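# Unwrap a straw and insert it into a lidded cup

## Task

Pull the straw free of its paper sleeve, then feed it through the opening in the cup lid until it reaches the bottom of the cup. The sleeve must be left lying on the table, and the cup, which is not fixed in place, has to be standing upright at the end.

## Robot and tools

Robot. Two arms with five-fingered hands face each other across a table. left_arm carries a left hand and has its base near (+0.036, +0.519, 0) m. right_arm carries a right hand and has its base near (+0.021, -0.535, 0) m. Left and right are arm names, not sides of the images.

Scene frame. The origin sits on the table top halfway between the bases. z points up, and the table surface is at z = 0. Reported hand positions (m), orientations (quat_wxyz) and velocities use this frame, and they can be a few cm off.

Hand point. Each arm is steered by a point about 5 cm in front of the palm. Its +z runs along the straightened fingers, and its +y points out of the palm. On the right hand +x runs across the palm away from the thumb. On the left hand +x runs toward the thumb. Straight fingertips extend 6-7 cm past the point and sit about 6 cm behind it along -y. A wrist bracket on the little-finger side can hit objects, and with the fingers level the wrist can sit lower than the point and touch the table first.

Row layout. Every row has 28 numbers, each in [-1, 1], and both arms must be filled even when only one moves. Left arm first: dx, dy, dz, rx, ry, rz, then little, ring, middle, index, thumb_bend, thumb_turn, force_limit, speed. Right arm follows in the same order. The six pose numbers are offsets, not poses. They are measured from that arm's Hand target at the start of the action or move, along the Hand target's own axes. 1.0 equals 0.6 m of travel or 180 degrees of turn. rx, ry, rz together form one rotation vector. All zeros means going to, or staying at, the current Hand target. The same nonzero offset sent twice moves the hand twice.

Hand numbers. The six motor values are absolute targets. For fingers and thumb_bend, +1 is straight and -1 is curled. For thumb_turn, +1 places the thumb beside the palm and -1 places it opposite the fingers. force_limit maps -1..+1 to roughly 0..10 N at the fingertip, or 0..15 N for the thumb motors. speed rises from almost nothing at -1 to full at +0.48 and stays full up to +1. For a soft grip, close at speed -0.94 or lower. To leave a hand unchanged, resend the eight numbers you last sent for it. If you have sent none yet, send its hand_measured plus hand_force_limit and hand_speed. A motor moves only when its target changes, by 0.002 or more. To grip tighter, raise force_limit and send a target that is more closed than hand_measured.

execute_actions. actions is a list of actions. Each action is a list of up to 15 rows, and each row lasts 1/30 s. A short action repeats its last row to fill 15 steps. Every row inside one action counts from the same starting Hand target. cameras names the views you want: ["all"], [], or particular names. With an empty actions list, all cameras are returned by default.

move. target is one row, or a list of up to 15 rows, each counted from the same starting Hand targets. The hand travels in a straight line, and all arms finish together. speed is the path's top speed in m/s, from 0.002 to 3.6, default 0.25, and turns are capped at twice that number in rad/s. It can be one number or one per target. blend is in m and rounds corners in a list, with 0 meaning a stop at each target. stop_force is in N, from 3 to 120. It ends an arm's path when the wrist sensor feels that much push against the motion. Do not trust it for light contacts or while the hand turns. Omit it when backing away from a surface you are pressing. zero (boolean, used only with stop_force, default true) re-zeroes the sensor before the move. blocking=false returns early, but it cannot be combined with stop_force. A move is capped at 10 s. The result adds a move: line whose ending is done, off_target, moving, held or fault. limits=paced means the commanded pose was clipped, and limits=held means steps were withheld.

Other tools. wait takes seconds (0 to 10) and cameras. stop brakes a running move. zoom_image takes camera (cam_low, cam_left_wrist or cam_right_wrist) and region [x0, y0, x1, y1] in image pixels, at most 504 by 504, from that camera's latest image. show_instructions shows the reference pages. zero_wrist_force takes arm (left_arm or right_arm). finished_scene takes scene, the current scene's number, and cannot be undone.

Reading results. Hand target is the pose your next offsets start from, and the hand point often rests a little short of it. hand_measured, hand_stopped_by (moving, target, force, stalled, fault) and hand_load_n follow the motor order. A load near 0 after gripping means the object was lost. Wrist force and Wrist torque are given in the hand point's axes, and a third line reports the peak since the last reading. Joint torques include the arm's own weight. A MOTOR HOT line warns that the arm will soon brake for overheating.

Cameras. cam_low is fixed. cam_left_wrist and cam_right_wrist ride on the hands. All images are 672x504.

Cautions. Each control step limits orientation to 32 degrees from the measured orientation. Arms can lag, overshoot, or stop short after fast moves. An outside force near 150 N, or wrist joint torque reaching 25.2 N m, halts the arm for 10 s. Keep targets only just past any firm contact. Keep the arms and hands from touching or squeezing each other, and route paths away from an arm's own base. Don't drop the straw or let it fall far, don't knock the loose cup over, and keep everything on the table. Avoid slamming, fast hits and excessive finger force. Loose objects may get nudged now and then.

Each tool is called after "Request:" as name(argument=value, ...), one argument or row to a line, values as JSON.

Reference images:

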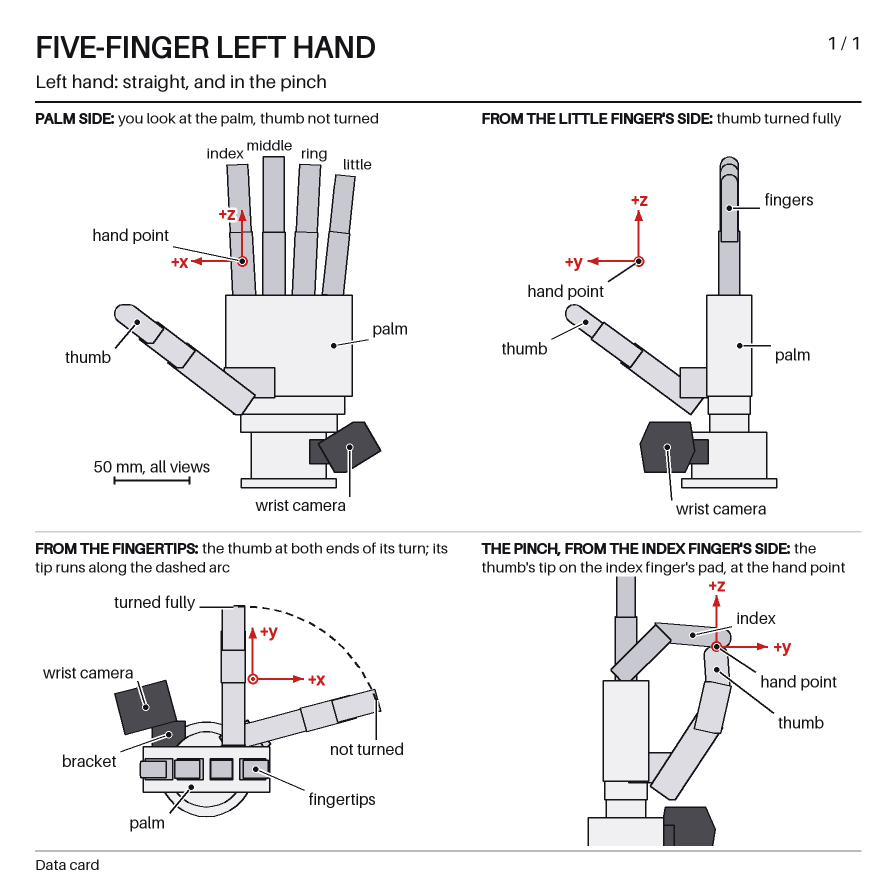

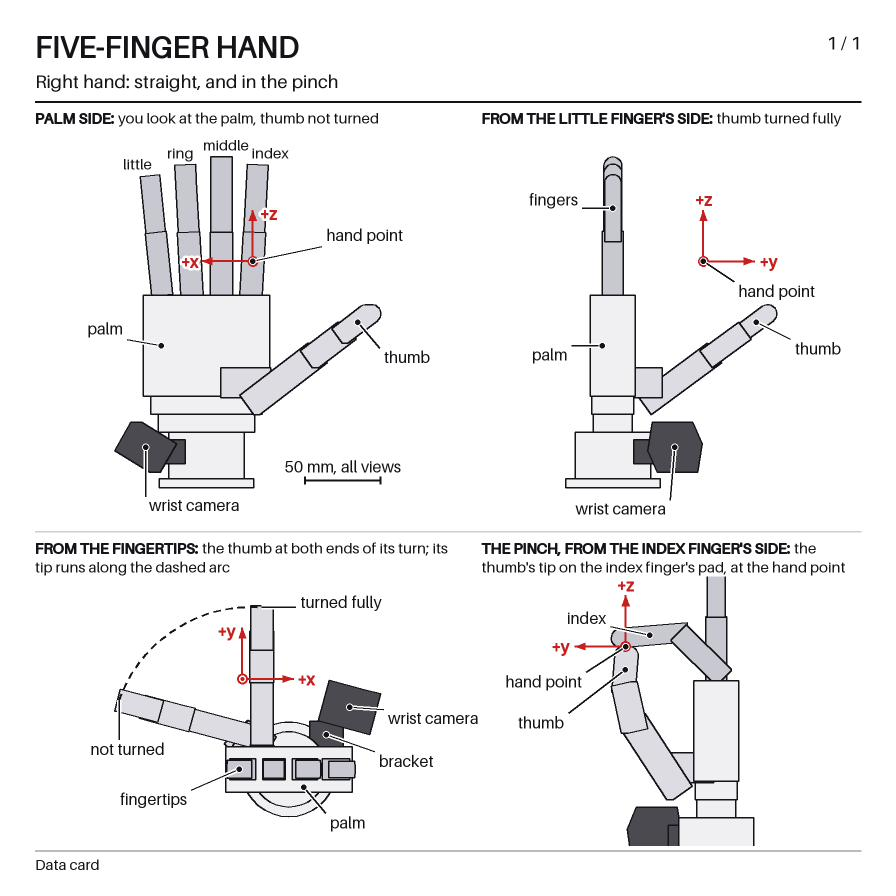

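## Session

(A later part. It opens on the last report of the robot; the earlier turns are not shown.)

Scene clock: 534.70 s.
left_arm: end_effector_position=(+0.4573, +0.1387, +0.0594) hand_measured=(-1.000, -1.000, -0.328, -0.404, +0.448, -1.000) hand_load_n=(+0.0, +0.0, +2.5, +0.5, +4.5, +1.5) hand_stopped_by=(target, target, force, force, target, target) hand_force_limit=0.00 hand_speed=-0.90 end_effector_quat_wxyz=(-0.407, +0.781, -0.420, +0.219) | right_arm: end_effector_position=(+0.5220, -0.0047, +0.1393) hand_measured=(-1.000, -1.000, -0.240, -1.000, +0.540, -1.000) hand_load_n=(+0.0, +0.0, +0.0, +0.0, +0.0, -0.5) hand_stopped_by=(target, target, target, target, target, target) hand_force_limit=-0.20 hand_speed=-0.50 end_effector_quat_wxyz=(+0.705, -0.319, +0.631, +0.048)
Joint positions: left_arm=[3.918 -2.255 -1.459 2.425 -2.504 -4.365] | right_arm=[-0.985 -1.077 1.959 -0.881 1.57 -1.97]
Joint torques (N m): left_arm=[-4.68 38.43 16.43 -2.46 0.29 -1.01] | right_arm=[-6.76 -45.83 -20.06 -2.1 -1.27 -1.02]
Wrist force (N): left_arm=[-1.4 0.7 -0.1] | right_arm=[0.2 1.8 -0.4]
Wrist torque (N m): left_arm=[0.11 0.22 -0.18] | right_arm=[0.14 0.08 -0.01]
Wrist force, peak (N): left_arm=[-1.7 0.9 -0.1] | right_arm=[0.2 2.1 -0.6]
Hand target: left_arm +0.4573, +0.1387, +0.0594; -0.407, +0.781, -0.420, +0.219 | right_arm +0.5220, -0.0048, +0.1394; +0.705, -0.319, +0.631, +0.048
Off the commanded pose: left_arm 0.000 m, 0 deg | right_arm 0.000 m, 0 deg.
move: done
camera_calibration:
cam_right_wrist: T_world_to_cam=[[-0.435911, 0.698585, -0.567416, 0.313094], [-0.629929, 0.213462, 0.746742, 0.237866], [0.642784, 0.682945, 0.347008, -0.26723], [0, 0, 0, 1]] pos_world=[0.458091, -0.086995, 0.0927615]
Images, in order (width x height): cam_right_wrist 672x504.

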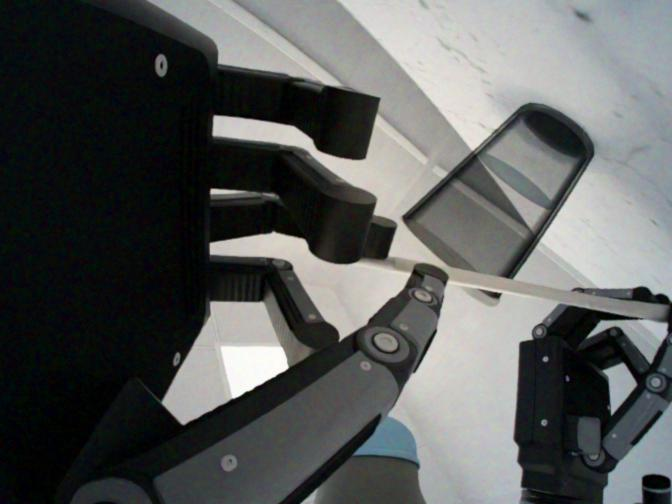

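Request:
move(
  target=[
    [0,0,0,0,0,0,-1,-1,-0.45,-0.5,0.446,-1,0,-0.9,0,0.002,0.014,0,0,0,-1,-1,-0.18,-1,0.6,-1,-0.2,-0.5],
    [0,0,0,0,0,0,-1,-1,-0.45,-0.5,0.446,-1,0,-0.9,0,0.002,0.014,0,0,0,-1,-1,-0.42,-1,0.28,-1,-0.3,-0.92],
  ],
  speed=0.05,
  cameras=["cam_right_wrist"],
)

Request:
zoom_image(
  camera="cam_right_wrist",
  region=[300, 180, 500, 330],
)

Scene clock: 546.80 s.
left_arm: end_effector_position=(+0.4573, +0.1387, +0.0594) hand_measured=(-1.000, -1.000, -0.328, -0.404, +0.448, -1.000) hand_load_n=(+0.0, +0.0, +2.0, +2.0, +4.0, +2.0) hand_stopped_by=(target, target, force, force, target, target) hand_force_limit=0.00 hand_speed=-0.90 end_effector_quat_wxyz=(-0.407, +0.781, -0.420, +0.219) | right_arm: end_effector_position=(+0.5287, +0.0005, +0.1389) hand_measured=(-1.000, -1.000, -0.420, -1.000, +0.426, -1.000) hand_load_n=(+0.0, +0.0, +0.5, +0.0, +5.0, +0.5) hand_stopped_by=(target, target, target, target, force, target) hand_force_limit=-0.30 hand_speed=-0.92 end_effector_quat_wxyz=(+0.705, -0.319, +0.631, +0.048)
Joint positions: left_arm=[3.918 -2.255 -1.459 2.425 -2.504 -4.365] | right_arm=[-0.983 -1.062 1.933 -0.87 1.572 -1.97]
Joint torques (N m): left_arm=[-4.73 39.55 15.07 -2.35 0.38 -1.16] | right_arm=[-4.08 -46.99 -3.43 -3.36 -1.65 2.03]
Wrist force (N): left_arm=[-1.1 0.5 0.2] | right_arm=[0.2 2.3 -0.5]
Wrist torque (N m): left_arm=[0.09 0.18 -0.20] | right_arm=[0.19 0.07 0.00]
Wrist force, peak (N): left_arm=[-1.7 0.9 0.1] | right_arm=[0.2 2.3 -0.5]
Hand target: left_arm +0.4573, +0.1387, +0.0594; -0.407, +0.781, -0.420, +0.219 | right_arm +0.5287, +0.0005, +0.1389; +0.705, -0.319, +0.631, +0.048
Off the commanded pose: left_arm 0.000 m, 0 deg | right_arm 0.000 m, 0 deg.
move: done
camera_calibration:
cam_right_wrist: T_world_to_cam=[[-0.436027, 0.698522, -0.567404, 0.312103], [-0.629953, 0.213356, 0.746752, 0.241288], [0.642681, 0.683042, 0.347007, -0.274794], [0, 0, 0, 1]] pos_world=[0.464691, -0.0817949, 0.0922615]
Images, in order (width x height): cam_right_wrist 672x504.

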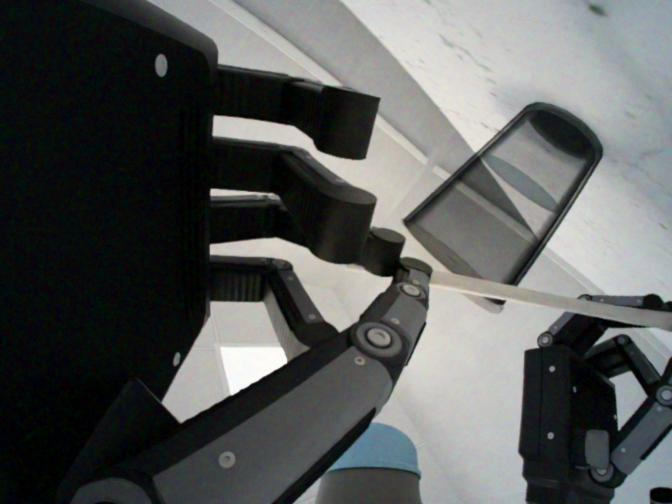

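Scaled by 2.520 from the camera's 672x504 image, which has a finer 960x720 frame.

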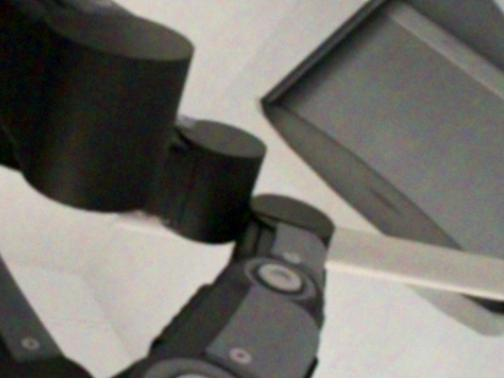

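Request:
move(
  target=[
    [0,0,0,0,0,0,-1,-1,-0.45,-0.5,0.446,-1,0,-0.9,0,0,0,0,0,0,-1,-1,-0.18,-1,0.6,-1,-0.2,-0.5],
    [0,0,0,0,0,0,-1,-1,-0.45,-0.5,0.446,-1,0,-0.9,-0.0105,0,0,0,0,0,-1,-1,-0.18,-1,0.6,-1,-0.2,-0.5],
    [0,0,0,0,0,0,-1,-1,-0.45,-0.5,0.446,-1,0,-0.9,-0.0105,0,0,0,0,0,-1,-1,-0.42,-1,0.28,-1,0,-0.92],
  ],
  speed=0.05,
  cameras=["cam_right_wrist"],
)

Request:
zoom_image(
  camera="cam_right_wrist",
  region=[300, 180, 500, 330],
)

Scene clock: 558.80 s.
left_arm: end_effector_position=(+0.4573, +0.1387, +0.0594) hand_measured=(-1.000, -1.000, -0.328, -0.404, +0.448, -1.000) hand_load_n=(+0.0, +0.0, +2.5, +0.0, +4.5, +2.0) hand_stopped_by=(target, target, force, force, target, target) hand_force_limit=0.00 hand_speed=-0.90 end_effector_quat_wxyz=(-0.407, +0.781, -0.420, +0.219) | right_arm: end_effector_position=(+0.5274, +0.0026, +0.1447) hand_measured=(-1.000, -1.000, -0.298, -1.000, +0.532, -1.000) hand_load_n=(+0.0, +0.0, +6.5, +0.0, +7.0, +0.5) hand_stopped_by=(target, target, force, target, force, target) hand_force_limit=0.00 hand_speed=-0.92 end_effector_quat_wxyz=(+0.705, -0.319, +0.631, +0.048)
Joint positions: left_arm=[3.918 -2.255 -1.459 2.425 -2.504 -4.365] | right_arm=[-0.978 -1.072 1.928 -0.855 1.577 -1.97]
Joint torques (N m): left_arm=[-4.59 39.13 15.13 -2.49 0.32 -1.12] | right_arm=[-5.97 -31.31 -2.27 -3.44 -1.62 2]
Wrist force (N): left_arm=[-0.2 0.1 -0.1] | right_arm=[-0.3 3.5 -0.7]
Wrist torque (N m): left_arm=[0.10 0.22 -0.18] | right_arm=[0.13 0.12 0.01]
Wrist force, peak (N): left_arm=[-1.7 1.1 0.1] | right_arm=[0.0 3.8 -0.8]
Hand target: left_arm +0.4573, +0.1387, +0.0594; -0.407, +0.781, -0.420, +0.219 | right_arm +0.5274, +0.0026, +0.1447; +0.705, -0.319, +0.631, +0.048
Off the commanded pose: left_arm 0.000 m, 0 deg | right_arm 0.000 m, 0 deg.
move: done
camera_calibration:
cam_right_wrist: T_world_to_cam=[[-0.436027, 0.698522, -0.567404, 0.313404], [-0.629953, 0.213356, 0.746752, 0.235753], [0.642681, 0.683042, 0.347007, -0.27747], [0, 0, 0, 1]] pos_world=[0.463491, -0.0796949, 0.0980615]
Images, in order (width x height): cam_right_wrist 672x504.

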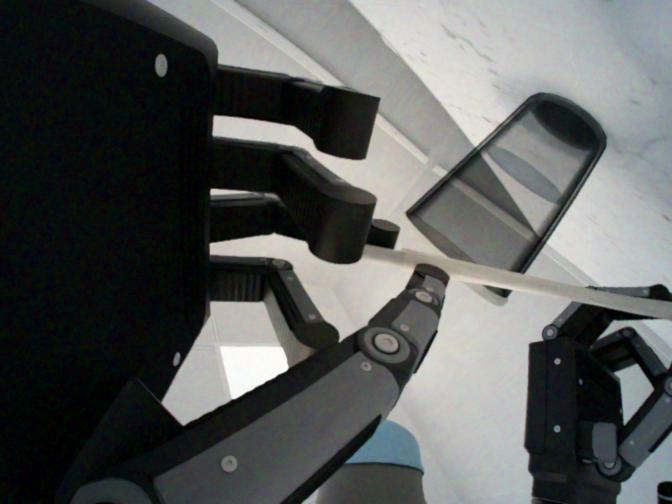

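Scaled by 2.520 from the camera's 672x504 image, which has a finer 960x720 frame.

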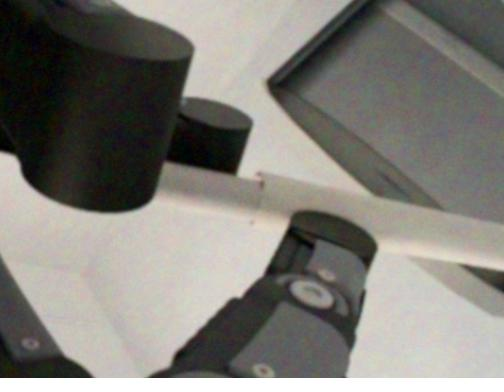

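Request:
move(
  target=[
    [0,0,0,0,0,0,-1,-1,-0.45,-0.5,0.446,-1,0,-0.9,0,0,0,0,0,0,-1,-1,-0.1,-1,0.6,-1,-0.2,-0.5],
    [0,0,0,0,0,0,-1,-1,-0.45,-0.5,0.446,-1,0,-0.9,0,-0.0117,-0.0133,0,0,0,-1,-1,-0.1,-1,0.6,-1,-0.2,-0.5],
    [0,0,0,0,0,0,-1,-1,-0.45,-0.5,0.446,-1,0,-0.9,0,-0.0117,-0.0133,0,0,0,-1,-1,-0.42,-1,0.2,-1,0,-0.92],
  ],
  speed=0.05,
  cameras=["cam_right_wrist"],
)

Request:
zoom_image(
  camera="cam_right_wrist",
  region=[300, 180, 500, 330],
)

Scene clock: 571.43 s.
left_arm: end_effector_position=(+0.4573, +0.1387, +0.0594) hand_measured=(-1.000, -1.000, -0.328, -0.404, +0.450, -1.000) hand_load_n=(+0.0, +0.5, +2.0, +1.0, +5.0, +1.0) hand_stopped_by=(target, target, force, force, target, target) hand_force_limit=0.00 hand_speed=-0.90 end_effector_quat_wxyz=(-0.407, +0.781, -0.420, +0.219) | right_arm: end_effector_position=(+0.5239, -0.0071, +0.1475) hand_measured=(-1.000, -1.000, -0.292, -1.000, +0.294, -1.000) hand_load_n=(+0.0, +0.5, +2.5, +0.0, +7.5, +1.0) hand_stopped_by=(target, target, force, target, force, target) hand_force_limit=0.00 hand_speed=-0.92 end_effector_quat_wxyz=(+0.705, -0.319, +0.631, +0.048)
Joint positions: left_arm=[3.918 -2.255 -1.459 2.425 -2.504 -4.365] | right_arm=[-0.992 -1.094 1.956 -0.861 1.563 -1.97]
Joint torques (N m): left_arm=[-4.93 39.93 13.79 -2.57 0.32 -1.25] | right_arm=[3.38 -33.62 -25.82 -1.85 1.26 -1.2]
Wrist force (N): left_arm=[-1.5 0.7 0.1] | right_arm=[-0.2 1.7 -0.2]
Wrist torque (N m): left_arm=[0.10 0.23 -0.18] | right_arm=[0.13 0.12 -0.04]
Wrist force, peak (N): left_arm=[-1.8 0.9 -0.1] | right_arm=[0.3 3.9 -0.8]
Hand target: left_arm +0.4573, +0.1387, +0.0594; -0.407, +0.781, -0.420, +0.219 | right_arm +0.5239, -0.0071, +0.1475; +0.705, -0.319, +0.631, +0.048
Off the commanded pose: left_arm 0.000 m, 0 deg | right_arm 0.000 m, 0 deg.
move: done
camera_calibration:
cam_right_wrist: T_world_to_cam=[[-0.436027, 0.698522, -0.567404, 0.320129], [-0.629953, 0.213356, 0.746752, 0.233443], [0.642681, 0.683042, 0.347007, -0.269571], [0, 0, 0, 1]] pos_world=[0.459891, -0.0892949, 0.100861]
Images, in order (width x height): cam_right_wrist 672x504.

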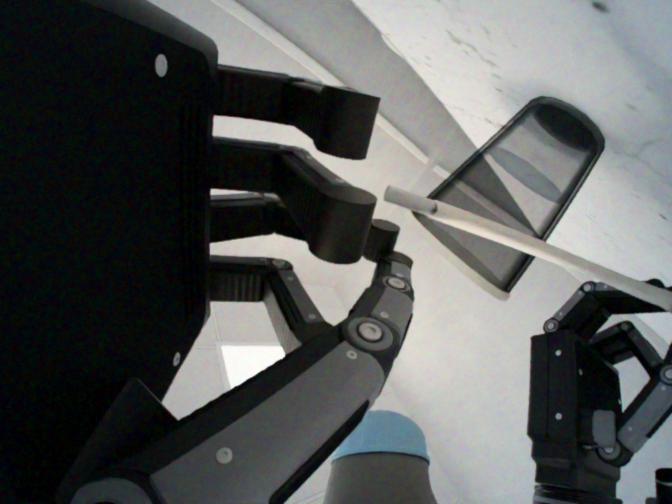

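Scaled by 2.520 from the camera's 672x504 image, which has a finer 960x720 frame.

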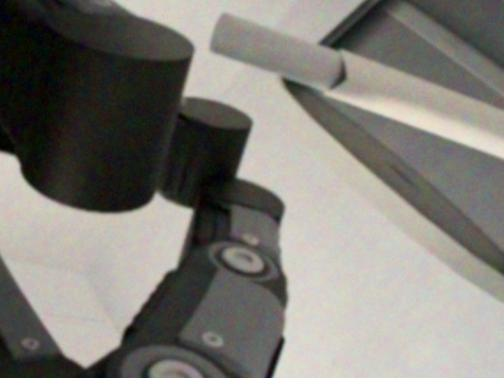

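Request:
move(
  target=[
    [0,0,0,0,0,0,-1,-1,-0.45,-0.5,0.446,-1,0,-0.9,0,-0.04,0,0,0,0,-1,-1,-0.1,-1,0.6,-1,-0.2,-0.5],
  ],
  speed=0.1,
  cameras=["cam_right_wrist","cam_low"],
)

Request:
zoom_image(
  camera="cam_right_wrist",
  region=[300, 180, 500, 330],
)

Request:
zoom_image(
  camera="cam_low",
  region=[50, 220, 330, 380],
)

Scene clock: 575.47 s.
left_arm: end_effector_position=(+0.4573, +0.1387, +0.0594) hand_measured=(-1.000, -1.000, -0.328, -0.404, +0.450, -1.000) hand_load_n=(+0.0, +0.0, +2.0, +1.0, +5.0, +1.0) hand_stopped_by=(target, target, force, force, target, target) hand_force_limit=0.00 hand_speed=-0.90 end_effector_quat_wxyz=(-0.407, +0.781, -0.420, +0.219) | right_arm: end_effector_position=(+0.5351, -0.0261, +0.1567) hand_measured=(-1.000, -1.000, -0.100, -1.000, +0.600, -1.000) hand_load_n=(+0.0, +0.0, +0.0, +0.0, +0.0, +0.0) hand_stopped_by=(target, target, target, target, target, target) hand_force_limit=-0.20 hand_speed=-0.50 end_effector_quat_wxyz=(+0.705, -0.319, +0.632, +0.048)
Joint positions: left_arm=[3.918 -2.255 -1.459 2.425 -2.504 -4.365] | right_arm=[-1.041 -1.122 1.968 -0.845 1.513 -1.97]
Joint torques (N m): left_arm=[-4.48 40.62 12.69 -2.56 0.41 -1.36] | right_arm=[9.29 -28.7 -22.72 -3.48 2.07 -1.47]
Wrist force (N): left_arm=[-1.3 1.0 0.0] | right_arm=[0.1 1.7 -0.3]
Wrist torque (N m): left_arm=[0.14 0.22 -0.19] | right_arm=[0.14 0.09 -0.05]
Wrist force, peak (N): left_arm=[-1.5 1.2 -0.1] | right_arm=[0.4 2.6 -0.6]
Hand target: left_arm +0.4573, +0.1387, +0.0594; -0.407, +0.781, -0.420, +0.219 | right_arm +0.5352, -0.0261, +0.1568; +0.705, -0.319, +0.631, +0.048
Off the commanded pose: left_arm 0.000 m, 0 deg | right_arm 0.000 m, 0 deg.
move: done
camera_calibration:
cam_right_wrist: T_world_to_cam=[[-0.436155, 0.698451, -0.567394, 0.343682], [-0.629737, 0.2135, 0.746893, 0.237527], [0.642806, 0.68307, 0.346721, -0.266974], [0, 0, 0, 1]] pos_world=[0.471091, -0.108395, 0.110161]
Images, in order (width x height): cam_low 672x504, cam_right_wrist 672x504.

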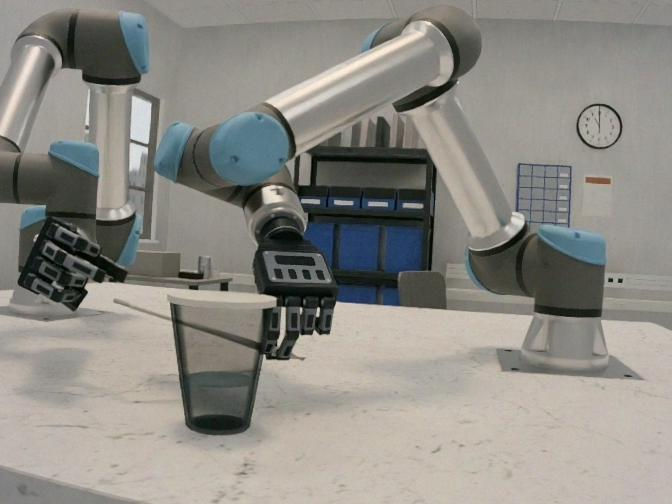

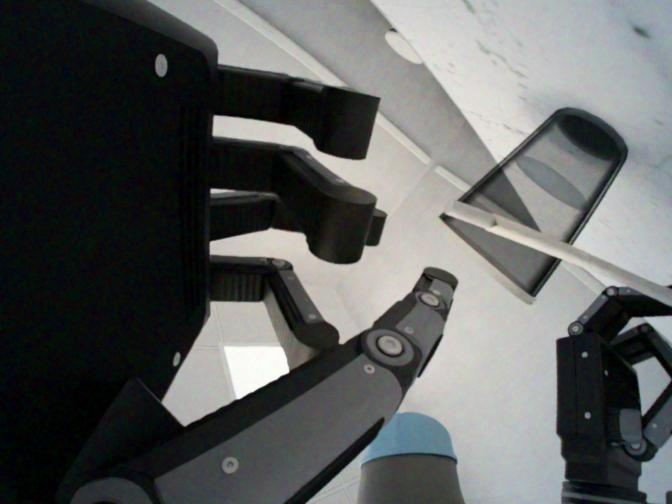

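Scaled by 2.520 from the camera's 672x504 image, which has a finer 960x720 frame.

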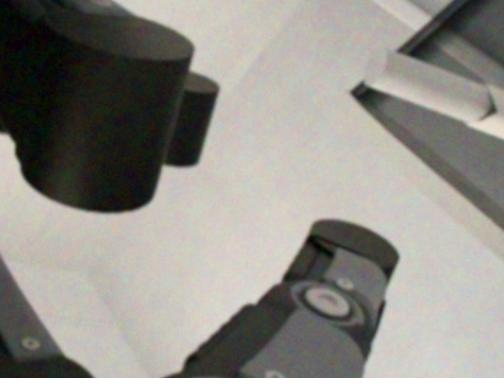

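Scaled by 1.800 from the camera's 672x504 image, which has a finer 960x720 frame.

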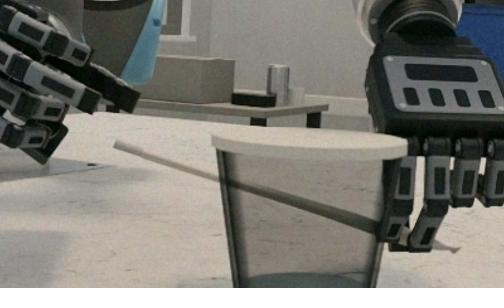

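Request:
move(
  target=[
    [0,0,0,0,0,0,-1,-1,-0.45,-0.5,0.446,-1,0,-0.9,0.044,0,-0.0067,0.0315,0,0.0344,-1,-1,-0.1,-1,0.6,-1,-0.2,-0.5],
    [0,0,0,0,0,0,-1,-1,-0.45,-0.5,0.446,-1,0,-0.9,0.0377,0.058,-0.0008,0.0315,0,0.0344,-1,-1,-0.1,-1,0.6,-1,-0.2,-0.5],
  ],
  speed=0.06,
  cameras=["cam_right_wrist"],
)

Request:
zoom_image(
  camera="cam_right_wrist",
  region=[300, 180, 500, 330],
)

Scene clock: 587.27 s.
left_arm: end_effector_position=(+0.4573, +0.1387, +0.0594) hand_measured=(-1.000, -1.000, -0.328, -0.404, +0.450, -1.000) hand_load_n=(+0.0, +0.0, +2.0, +1.0, +5.0, +1.0) hand_stopped_by=(target, target, force, force, target, target) hand_force_limit=0.00 hand_speed=-0.90 end_effector_quat_wxyz=(-0.407, +0.781, -0.420, +0.219) | right_arm: end_effector_position=(+0.5230, -0.0063, +0.1225) hand_measured=(-1.000, -1.000, -0.100, -1.000, +0.600, -1.000) hand_load_n=(+0.0, +0.0, +0.0, +0.0, +0.0, -0.5) hand_stopped_by=(target, target, target, target, target, target) hand_force_limit=-0.20 hand_speed=-0.50 end_effector_quat_wxyz=(+0.717, -0.249, +0.649, +0.055)
Joint positions: left_arm=[3.918 -2.255 -1.459 2.425 -2.504 -4.365] | right_arm=[-0.935 -1.012 1.972 -0.994 1.713 -1.865]
Joint torques (N m): left_arm=[-5.18 41.08 11.66 -2.79 0.16 -1.1] | right_arm=[-5.97 -47.24 1.59 -2.01 -2.21 -1.08]
Wrist force (N): left_arm=[-1.2 0.6 -0.1] | right_arm=[0.5 1.4 -0.6]
Wrist torque (N m): left_arm=[0.08 0.19 -0.16] | right_arm=[0.10 0.04 0.06]
Wrist force, peak (N): left_arm=[-1.5 1.2 0.3] | right_arm=[0.5 2.3 -0.6]
Hand target: left_arm +0.4573, +0.1387, +0.0594; -0.407, +0.781, -0.420, +0.219 | right_arm +0.5229, -0.0063, +0.1224; +0.717, -0.249, +0.649, +0.055
Off the commanded pose: left_arm 0.000 m, 0 deg | right_arm 0.000 m, 0 deg.
move: done
camera_calibration:
cam_right_wrist: T_world_to_cam=[[-0.379152, 0.794585, -0.474214, 0.264444], [-0.595142, 0.183019, 0.782502, 0.228599], [0.708554, 0.578912, 0.403499, -0.302865], [0, 0, 0, 1]] pos_world=[0.45091, -0.0766291, 0.0687292]
Images, in order (width x height): cam_right_wrist 672x504.

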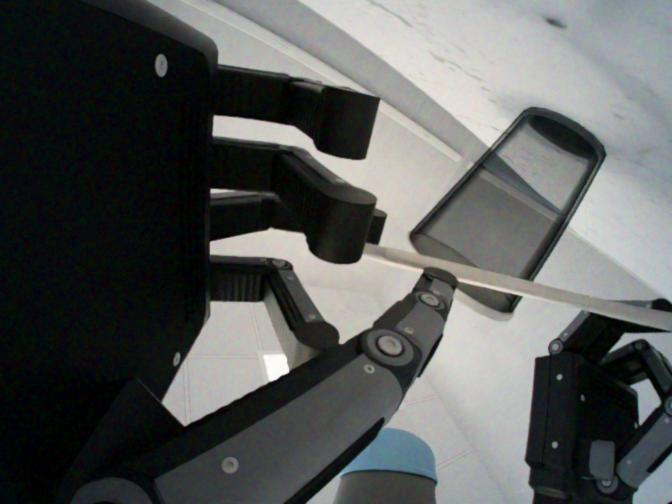

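Scaled by 2.520 from the camera's 672x504 image, which has a finer 960x720 frame.

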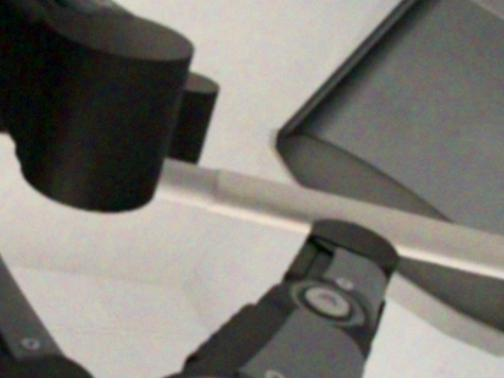

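Request:
move(
  target=[
    [0,0,0,0,0,0,-1,-1,-0.45,-0.5,0.446,-1,0,-0.9,0.0105,-0.0183,-0.003,0,0,0,-1,-1,-0.1,-0.1,0.6,-1,-0.2,-0.5],
  ],
  speed=0.06,
  cameras=["cam_right_wrist"],
)

Request:
zoom_image(
  camera="cam_right_wrist",
  region=[300, 180, 500, 330],
)

Scene clock: 597.17 s.
left_arm: end_effector_position=(+0.4573, +0.1387, +0.0594) hand_measured=(-1.000, -1.000, -0.328, -0.404, +0.450, -1.000) hand_load_n=(+0.0, +0.0, +2.0, +0.5, +5.0, +1.0) hand_stopped_by=(target, target, force, force, target, target) hand_force_limit=0.00 hand_speed=-0.90 end_effector_quat_wxyz=(-0.407, +0.781, -0.420, +0.219) | right_arm: end_effector_position=(+0.5266, -0.0182, +0.1195) hand_measured=(-1.000, -1.000, -0.100, -0.100, +0.600, -1.000) hand_load_n=(+0.0, +0.0, +0.0, +0.0, +0.0, -0.5) hand_stopped_by=(target, target, target, target, target, target) hand_force_limit=-0.20 hand_speed=-0.50 end_effector_quat_wxyz=(+0.717, -0.249, +0.649, +0.055)
Joint positions: left_arm=[3.918 -2.255 -1.459 2.425 -2.504 -4.365] | right_arm=[-0.962 -1.016 1.993 -1.01 1.686 -1.864]
Joint torques (N m): left_arm=[-4.75 41.28 11.31 -2.66 0.32 -1.07] | right_arm=[9.85 -36.85 -24.17 -0.12 2.11 1.39]
Wrist force (N): left_arm=[-1.4 1.1 0.0] | right_arm=[0.4 1.7 -0.6]
Wrist torque (N m): left_arm=[0.15 0.22 -0.19] | right_arm=[0.14 0.06 -0.06]
Wrist force, peak (N): left_arm=[-1.8 1.1 0.0] | right_arm=[0.4 2.1 -0.4]
Hand target: left_arm +0.4573, +0.1387, +0.0594; -0.407, +0.781, -0.420, +0.219 | right_arm +0.5266, -0.0182, +0.1195; +0.717, -0.249, +0.649, +0.055
Off the commanded pose: left_arm 0.000 m, 0 deg | right_arm 0.000 m, 0 deg.
move: done
camera_calibration:
cam_right_wrist: T_world_to_cam=[[-0.379219, 0.79456, -0.474203, 0.273987], [-0.594973, 0.183109, 0.78261, 0.235269], [0.708661, 0.578918, 0.403303, -0.297364], [0, 0, 0, 1]] pos_world=[0.45461, -0.088629, 0.065729]
Images, in order (width x height): cam_right_wrist 672x504.

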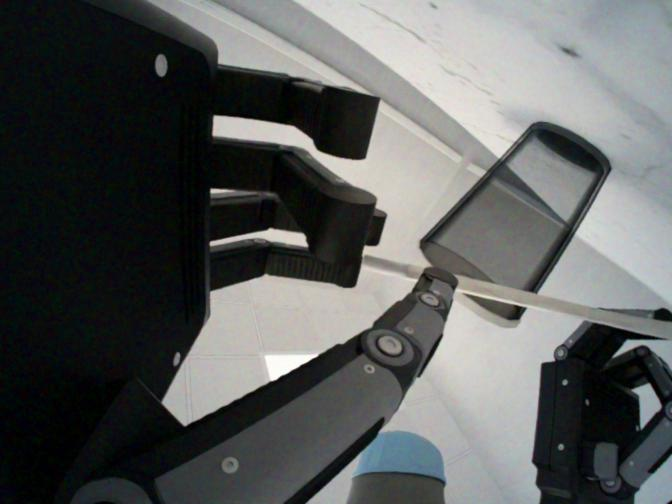

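Scaled by 2.520 from the camera's 672x504 image, which has a finer 960x720 frame.

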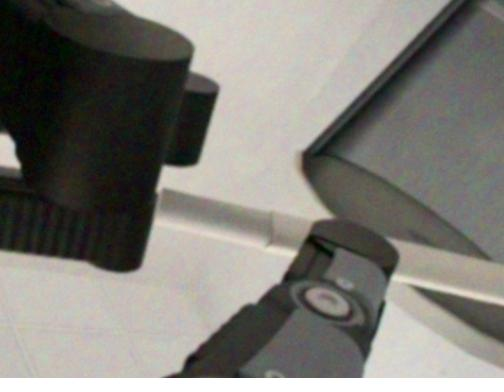

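Request:
move(
  target=[
    [0,0,0,0,0,0,-1,-1,-0.45,-0.5,0.446,-1,0,-0.9,0,-0.005,0,0,0,0,-1,-1,-0.1,-0.1,0.6,-1,-0.2,-0.5],
    [0,0,0,0,0,0,-1,-1,-0.45,-0.5,0.446,-1,0,-0.9,0,-0.005,0,0,0,0,-1,-1,-0.25,-0.25,0.38,-1,-0.3,-0.9],
  ],
  speed=0.06,
  cameras=["cam_right_wrist"],
)

Request:
zoom_image(
  camera="cam_right_wrist",
  region=[300, 180, 500, 330],
)

Scene clock: 603.97 s.
left_arm: end_effector_position=(+0.4573, +0.1387, +0.0594) hand_measured=(-1.000, -1.000, -0.328, -0.404, +0.450, -1.000) hand_load_n=(+0.0, +0.0, +2.0, +1.0, +5.0, +1.0) hand_stopped_by=(target, target, force, force, target, target) hand_force_limit=0.00 hand_speed=-0.90 end_effector_quat_wxyz=(-0.407, +0.781, -0.420, +0.219) | right_arm: end_effector_position=(+0.5278, -0.0208, +0.1203) hand_measured=(-1.000, -1.000, -0.250, -0.250, +0.380, -1.000) hand_load_n=(+0.0, +0.0, +0.0, +0.0, +0.0, +0.0) hand_stopped_by=(target, target, target, target, target, target) hand_force_limit=-0.30 hand_speed=-0.90 end_effector_quat_wxyz=(+0.716, -0.249, +0.649, +0.055)
Joint positions: left_arm=[3.918 -2.255 -1.459 2.425 -2.504 -4.365] | right_arm=[-0.968 -1.019 1.997 -1.01 1.68 -1.864]
Joint torques (N m): left_arm=[-5.37 41.8 9.84 -2.78 0.29 -1.15] | right_arm=[8.88 -31.45 -23.19 -0.76 1.7 1.98]
Wrist force (N): left_arm=[-1.2 0.9 0.0] | right_arm=[0.5 1.5 -0.6]
Wrist torque (N m): left_arm=[0.12 0.20 -0.17] | right_arm=[0.11 0.02 -0.06]
Wrist force, peak (N): left_arm=[-1.4 1.3 0.1] | right_arm=[0.7 2.0 -0.6]
Hand target: left_arm +0.4573, +0.1387, +0.0594; -0.407, +0.781, -0.420, +0.219 | right_arm +0.5278, -0.0208, +0.1203; +0.717, -0.249, +0.649, +0.055
Off the commanded pose: left_arm 0.000 m, 0 deg | right_arm 0.000 m, 0 deg.
move: done
camera_calibration:
cam_right_wrist: T_world_to_cam=[[-0.379308, 0.794486, -0.474255, 0.276972], [-0.594931, 0.183145, 0.782634, 0.235738], [0.708649, 0.579008, 0.403196, -0.297052], [0, 0, 0, 1]] pos_world=[0.45581, -0.0912288, 0.066629]
Images, in order (width x height): cam_right_wrist 672x504.

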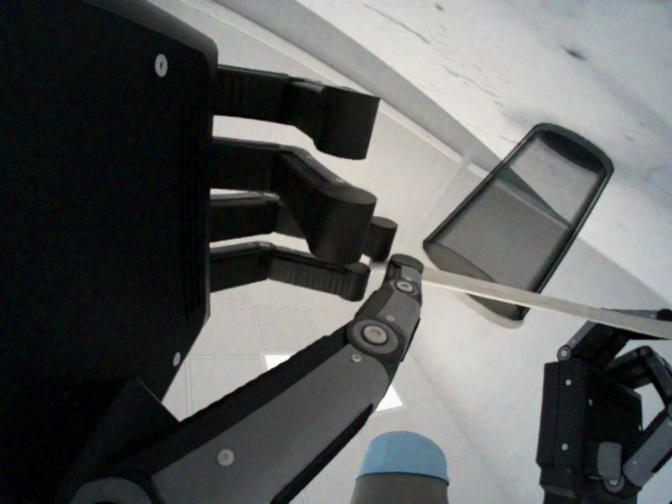

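Scaled by 2.520 from the camera's 672x504 image, which has a finer 960x720 frame.

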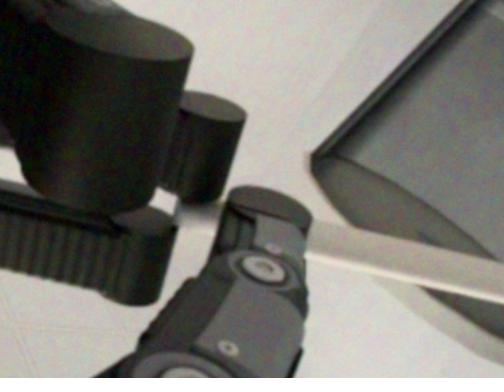

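Request:
move(
  target=[0,0,0,0,0,0,-1,-1,-0.45,-0.5,0.446,-1,0,-0.9,0,0,0,0,0,0,-1,-1,-0.45,-0.45,0.3,-1,0.1,-0.9],
  speed=0.06,
  cameras=["cam_right_wrist"],
)

Request:
zoom_image(
  camera="cam_right_wrist",
  region=[300, 180, 500, 330],
)

Scene clock: 607.33 s.
left_arm: end_effector_position=(+0.4573, +0.1387, +0.0594) hand_measured=(-1.000, -1.000, -0.328, -0.404, +0.450, -1.000) hand_load_n=(+0.0, +0.0, +2.0, +1.0, +5.0, +1.0) hand_stopped_by=(target, target, force, force, target, target) hand_force_limit=0.00 hand_speed=-0.90 end_effector_quat_wxyz=(-0.407, +0.781, -0.420, +0.219) | right_arm: end_effector_position=(+0.5278, -0.0208, +0.1203) hand_measured=(-1.000, -1.000, -0.322, -0.448, +0.324, -1.000) hand_load_n=(+0.0, +0.0, +6.0, +5.0, +10.0, +0.5) hand_stopped_by=(target, target, force, target, force, target) hand_force_limit=0.10 hand_speed=-0.90 end_effector_quat_wxyz=(+0.716, -0.249, +0.649, +0.055)
Joint positions: left_arm=[3.918 -2.255 -1.459 2.425 -2.504 -4.365] | right_arm=[-0.968 -1.019 1.997 -1.01 1.68 -1.864]
Joint torques (N m): left_arm=[-5.54 42.38 9.55 -2.99 0.32 -1.14] | right_arm=[7.18 -31.12 -24.98 -2.55 1.82 2.25]
Wrist force (N): left_arm=[-1.3 0.9 0.3] | right_arm=[0.7 1.7 -0.6]
Wrist torque (N m): left_arm=[0.11 0.23 -0.18] | right_arm=[0.14 0.01 -0.05]
Wrist force, peak (N): left_arm=[-1.7 1.0 0.1] | right_arm=[0.5 1.9 -0.6]
Hand target: left_arm +0.4573, +0.1387, +0.0594; -0.407, +0.781, -0.420, +0.219 | right_arm +0.5278, -0.0208, +0.1203; +0.717, -0.249, +0.649, +0.055
Off the commanded pose: left_arm 0.000 m, 0 deg | right_arm 0.000 m, 0 deg.
move: done
camera_calibration:
cam_right_wrist: T_world_to_cam=[[-0.379308, 0.794486, -0.474255, 0.276972], [-0.594931, 0.183145, 0.782634, 0.235738], [0.708649, 0.579008, 0.403196, -0.297052], [0, 0, 0, 1]] pos_world=[0.45581, -0.0912288, 0.066629]
Images, in order (width x height): cam_right_wrist 672x504.

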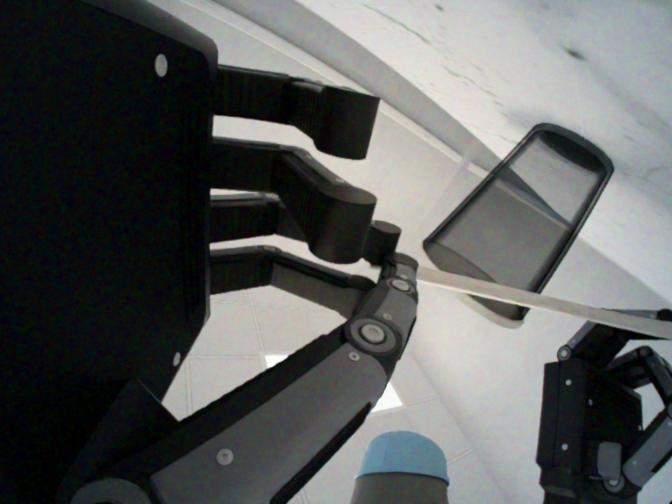

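Scaled by 2.520 from the camera's 672x504 image, which has a finer 960x720 frame.

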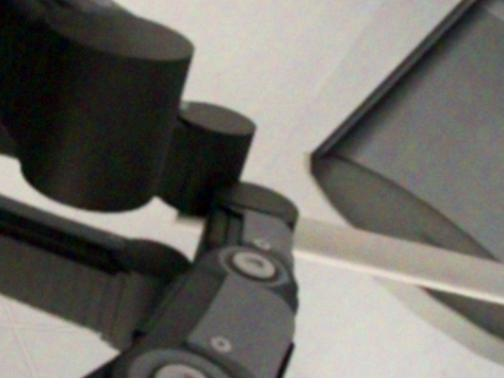

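Request:
move(
  target=[0,0,0,0,0,0,-1,-1,-0.45,-0.5,0.446,-1,0,-0.9,0,-0.05,0,0,0,0,-1,-1,-0.45,-0.45,0.3,-1,0.1,-0.9],
  speed=0.03,
  cameras=["cam_right_wrist"],
)

Request:
zoom_image(
  camera="cam_right_wrist",
  region=[300, 180, 500, 330],
)

Scene clock: 611.80 s.
left_arm: end_effector_position=(+0.4573, +0.1387, +0.0594) hand_measured=(-1.000, -1.000, -0.328, -0.404, +0.450, -1.000) hand_load_n=(+0.0, +0.0, +2.0, +1.0, +5.0, +1.0) hand_stopped_by=(target, target, force, force, target, target) hand_force_limit=0.00 hand_speed=-0.90 end_effector_quat_wxyz=(-0.407, +0.781, -0.420, +0.219) | right_arm: end_effector_position=(+0.5398, -0.0470, +0.1289) hand_measured=(-1.000, -1.000, -0.322, -0.448, +0.324, -1.000) hand_load_n=(+0.0, +0.0, +6.0, +5.0, +10.0, +0.0) hand_stopped_by=(target, target, force, target, force, target) hand_force_limit=0.10 hand_speed=-0.90 end_effector_quat_wxyz=(+0.716, -0.249, +0.649, +0.055) end_effector_velocity=(-0.001, +0.001, -0.002) end_effector_angular_velocity=(-0.002, +0.002, -0.002)
Joint positions: left_arm=[3.918 -2.255 -1.459 2.425 -2.504 -4.365] | right_arm=[-1.033 -1.054 2.027 -1.005 1.614 -1.862]
Joint velocities: left_arm=[within noise] | right_arm=[0.004 0.002 0.001 0 0.007 -0.001]
Joint torques (N m): left_arm=[-4.49 41.84 9.44 -2.83 0.29 -1.11] | right_arm=[9.79 -29.16 -21.85 -0.82 2.2 2.1]
Wrist force (N): left_arm=[-1.3 1.0 -0.1] | right_arm=[0.3 1.9 -0.7]
Wrist torque (N m): left_arm=[0.14 0.20 -0.18] | right_arm=[0.18 0.06 -0.06]
Wrist force, peak (N): left_arm=[-1.6 1.1 0.1] | right_arm=[0.5 2.5 -0.6]
Hand target: left_arm +0.4573, +0.1387, +0.0594; -0.407, +0.781, -0.420, +0.219 | right_arm +0.5399, -0.0469, +0.1289; +0.717, -0.249, +0.649, +0.055
Off the commanded pose: left_arm 0.000 m, 0 deg | right_arm 0.000 m, 0 deg.
move: done
camera_calibration:
cam_right_wrist: T_world_to_cam=[[-0.379449, 0.794427, -0.474241, 0.306428], [-0.594857, 0.183112, 0.782698, 0.24098], [0.708636, 0.579099, 0.403089, -0.293788], [0, 0, 0, 1]] pos_world=[0.467811, -0.117429, 0.0751289]
Images, in order (width x height): cam_right_wrist 672x504.

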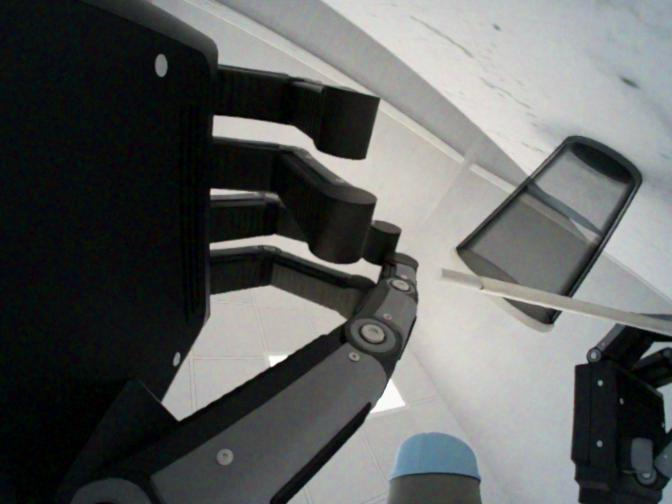

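Scaled by 2.520 from the camera's 672x504 image, which has a finer 960x720 frame.

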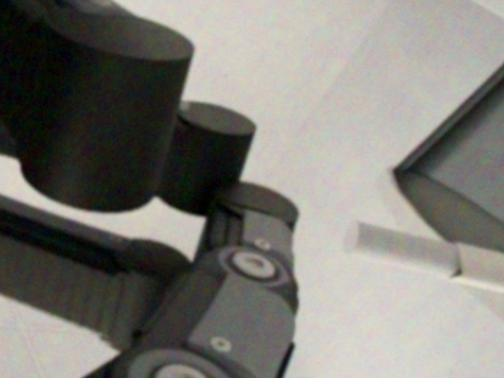

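Request:
move(
  target=[
    [0,0,0,0,0,0,-1,-1,-0.45,-0.5,0.446,-1,0,-0.9,-0.004,-0.003,0.0195,-0.134,0,0.011,-1,-1,-0.15,-1,0.58,-1,-0.2,-0.5],
    [0,0,0,0,0,0,-1,-1,-0.45,-0.5,0.446,-1,0,-0.9,-0.006,0.055,0.0185,-0.134,0,0.011,-1,-1,-0.15,-1,0.58,-1,-0.2,-0.5],
  ],
  speed=0.08,
  cameras=["cam_right_wrist"],
)

Request:
zoom_image(
  camera="cam_right_wrist",
  region=[300, 180, 500, 330],
)

Scene clock: 653.33 s.
left_arm: end_effector_position=(+0.4573, +0.1387, +0.0594) hand_measured=(-1.000, -1.000, -0.328, -0.404, +0.450, -1.000) hand_load_n=(+0.0, +0.0, +2.0, +1.0, +5.0, +1.0) hand_stopped_by=(target, target, force, force, target, target) hand_force_limit=0.00 hand_speed=-0.90 end_effector_quat_wxyz=(-0.407, +0.781, -0.420, +0.219) | right_arm: end_effector_position=(+0.5362, -0.0125, +0.1234) hand_measured=(-1.000, -1.000, -0.150, -0.450, +0.580, -1.000) hand_load_n=(+0.0, +0.0, +0.0, +0.0, +0.0, +0.0) hand_stopped_by=(target, target, target, force, target, target) hand_force_limit=-0.20 hand_speed=-0.50 end_effector_quat_wxyz=(+0.648, -0.382, +0.628, +0.202)
Joint positions: left_arm=[3.918 -2.255 -1.459 2.425 -2.504 -4.365] | right_arm=[-1.163 -1.011 1.863 -0.762 1.08 -1.858]
Joint torques (N m): left_arm=[-5.39 42.46 8.97 -3.06 0.36 -1.12] | right_arm=[2.08 -48.34 -2.49 0.86 -1.34 -1.33]
Wrist force (N): left_arm=[-1.5 0.9 0.2] | right_arm=[-0.4 1.8 -0.7]
Wrist torque (N m): left_arm=[0.12 0.24 -0.19] | right_arm=[0.17 0.15 -0.10]
Wrist force, peak (N): left_arm=[-1.7 1.0 -0.1] | right_arm=[-0.6 2.8 -0.4]
Hand target: left_arm +0.4573, +0.1387, +0.0594; -0.407, +0.781, -0.420, +0.219 | right_arm +0.5361, -0.0126, +0.1233; +0.648, -0.382, +0.628, +0.202
Off the commanded pose: left_arm 0.000 m, 0 deg | right_arm 0.000 m, 0 deg.
move: done
camera_calibration:
cam_right_wrist: T_world_to_cam=[[-0.710581, 0.556038, -0.431157, 0.44434], [-0.530787, -0.0213575, 0.847236, 0.191886], [0.461887, 0.830882, 0.310314, -0.162105], [0, 0, 0, 1]] pos_world=[0.492464, -0.108282, 0.0793112]
Images, in order (width x height): cam_right_wrist 672x504.

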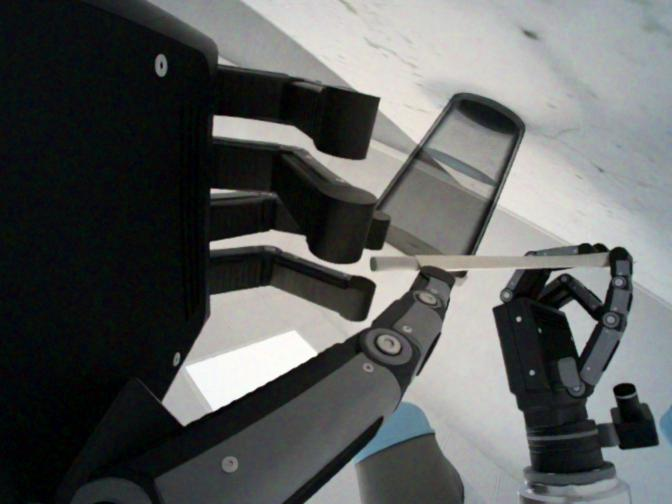

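Scaled by 2.520 from the camera's 672x504 image, which has a finer 960x720 frame.

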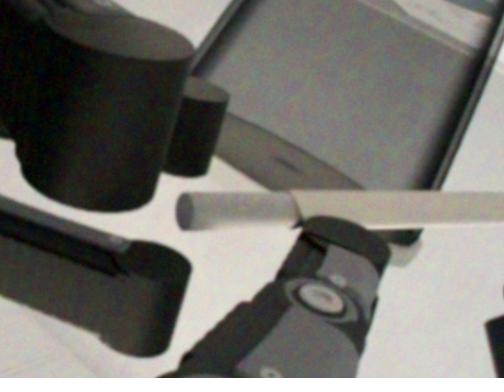

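Request:
move(
  target=[0,0,0,0,0,0,-1,-1,-0.45,-0.5,0.446,-1,0,-0.9,0,0,0,0,0,0,-1,-1,-0.42,-1,0.25,-1,0,-0.92],
  speed=0.06,
  cameras=["cam_right_wrist"],
)

Request:
zoom_image(
  camera="cam_right_wrist",
  region=[300, 180, 500, 330],
)

Scene clock: 658.80 s.
left_arm: end_effector_position=(+0.4573, +0.1387, +0.0594) hand_measured=(-1.000, -1.000, -0.328, -0.404, +0.450, -1.000) hand_load_n=(+0.0, +0.0, +2.5, +0.5, +5.0, +1.0) hand_stopped_by=(target, target, force, force, target, target) hand_force_limit=0.00 hand_speed=-0.90 end_effector_quat_wxyz=(-0.407, +0.781, -0.420, +0.219) | right_arm: end_effector_position=(+0.5361, -0.0126, +0.1233) hand_measured=(-1.000, -1.000, -0.420, -0.450, +0.420, -1.000) hand_load_n=(+0.0, +0.0, +1.5, +0.0, +7.5, +0.5) hand_stopped_by=(target, target, target, force, force, target) hand_force_limit=0.00 hand_speed=-0.92 end_effector_quat_wxyz=(+0.648, -0.382, +0.628, +0.202)
Joint positions: left_arm=[3.918 -2.255 -1.459 2.425 -2.504 -4.365] | right_arm=[-1.163 -1.011 1.863 -0.762 1.08 -1.859]
Joint torques (N m): left_arm=[-4.74 43.58 8.83 -3.02 0.38 -1.13] | right_arm=[6.59 -48.8 -1.86 0.62 1.03 -1.62]
Wrist force (N): left_arm=[-1.4 0.7 0.0] | right_arm=[-0.4 1.7 -0.8]
Wrist torque (N m): left_arm=[0.10 0.23 -0.18] | right_arm=[0.17 0.16 -0.11]
Wrist force, peak (N): left_arm=[-1.7 1.2 0.0] | right_arm=[-0.3 2.2 -0.7]
Hand target: left_arm +0.4573, +0.1387, +0.0594; -0.407, +0.781, -0.420, +0.219 | right_arm +0.5361, -0.0126, +0.1233; +0.648, -0.382, +0.628, +0.202
Off the commanded pose: left_arm 0.000 m, 0 deg | right_arm 0.000 m, 0 deg.
move: done
camera_calibration:
cam_right_wrist: T_world_to_cam=[[-0.710615, 0.555979, -0.431177, 0.444167], [-0.530681, -0.0211716, 0.847307, 0.191827], [0.461956, 0.830927, 0.310093, -0.161993], [0, 0, 0, 1]] pos_world=[0.492265, -0.108282, 0.079211]
Images, in order (width x height): cam_right_wrist 672x504.

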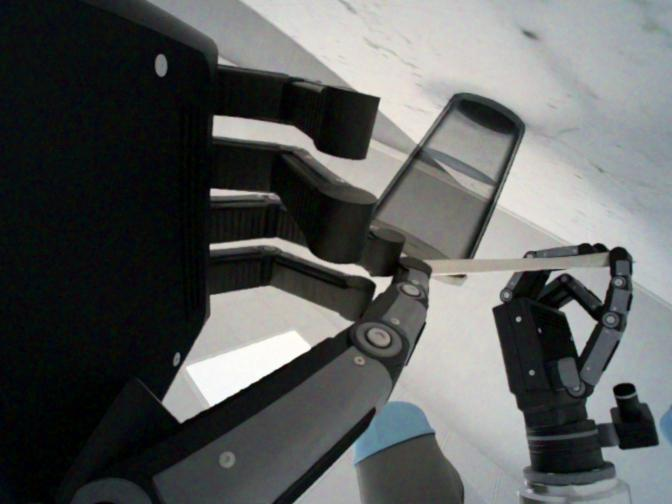

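Scaled by 2.520 from the camera's 672x504 image, which has a finer 960x720 frame.

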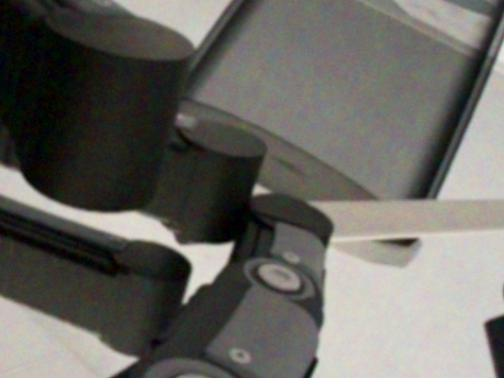

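Request:
move(
  target=[
    [0,0,0,0,0,0,-1,-1,-0.45,-0.5,0.446,-1,0,-0.9,0,0,0,0,0,0,-1,-1,-0.15,-1,0.58,-1,-0.2,-0.5],
    [0,0,0,0,0,0,-1,-1,-0.45,-0.5,0.446,-1,0,-0.9,-0.006,0,0,0,0,0,-1,-1,-0.15,-1,0.58,-1,-0.2,-0.5],
  ],
  speed=0.06,
  cameras=["cam_right_wrist"],
)

Request:
zoom_image(
  camera="cam_right_wrist",
  region=[300, 180, 500, 330],
)

Scene clock: 664.53 s.
left_arm: end_effector_position=(+0.4573, +0.1387, +0.0594) hand_measured=(-1.000, -1.000, -0.328, -0.404, +0.450, -1.000) hand_load_n=(+0.0, +0.0, +2.0, +1.0, +5.0, +1.0) hand_stopped_by=(target, target, force, force, target, target) hand_force_limit=0.00 hand_speed=-0.90 end_effector_quat_wxyz=(-0.407, +0.781, -0.420, +0.219) | right_arm: end_effector_position=(+0.5356, -0.0118, +0.1268) hand_measured=(-1.000, -1.000, -0.150, -0.450, +0.580, -1.000) hand_load_n=(+0.0, +0.5, +0.0, +0.5, +0.0, +0.0) hand_stopped_by=(target, target, target, force, target, target) hand_force_limit=-0.20 hand_speed=-0.50 end_effector_quat_wxyz=(+0.648, -0.382, +0.628, +0.202)
Joint positions: left_arm=[3.918 -2.255 -1.459 2.425 -2.504 -4.365] | right_arm=[-1.161 -1.017 1.861 -0.754 1.082 -1.858]
Joint torques (N m): left_arm=[-4.8 42.09 9.63 -3.16 0.33 -1.15] | right_arm=[6.99 -38.1 -24.85 -1.71 1.38 2.36]
Wrist force (N): left_arm=[-1.4 1.1 0.0] | right_arm=[-0.2 1.7 -0.8]
Wrist torque (N m): left_arm=[0.16 0.22 -0.19] | right_arm=[0.17 0.13 -0.09]
Wrist force, peak (N): left_arm=[-1.7 1.2 -0.1] | right_arm=[-0.4 2.0 -0.8]
Hand target: left_arm +0.4573, +0.1387, +0.0594; -0.407, +0.781, -0.420, +0.219 | right_arm +0.5356, -0.0118, +0.1268; +0.648, -0.382, +0.628, +0.202
Off the commanded pose: left_arm 0.000 m, 0 deg | right_arm 0.000 m, 0 deg.
move: done
camera_calibration:
cam_right_wrist: T_world_to_cam=[[-0.710615, 0.555979, -0.431177, 0.444876], [-0.530681, -0.0211716, 0.847307, 0.188613], [0.461956, 0.830927, 0.310093, -0.163512], [0, 0, 0, 1]] pos_world=[0.491765, -0.107482, 0.082711]
Images, in order (width x height): cam_right_wrist 672x504.

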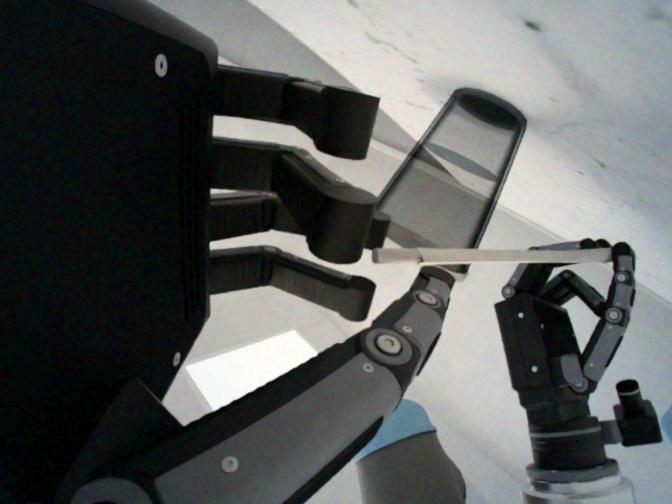

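Scaled by 2.520 from the camera's 672x504 image, which has a finer 960x720 frame.

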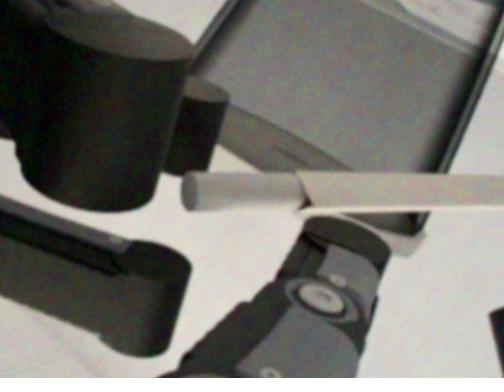

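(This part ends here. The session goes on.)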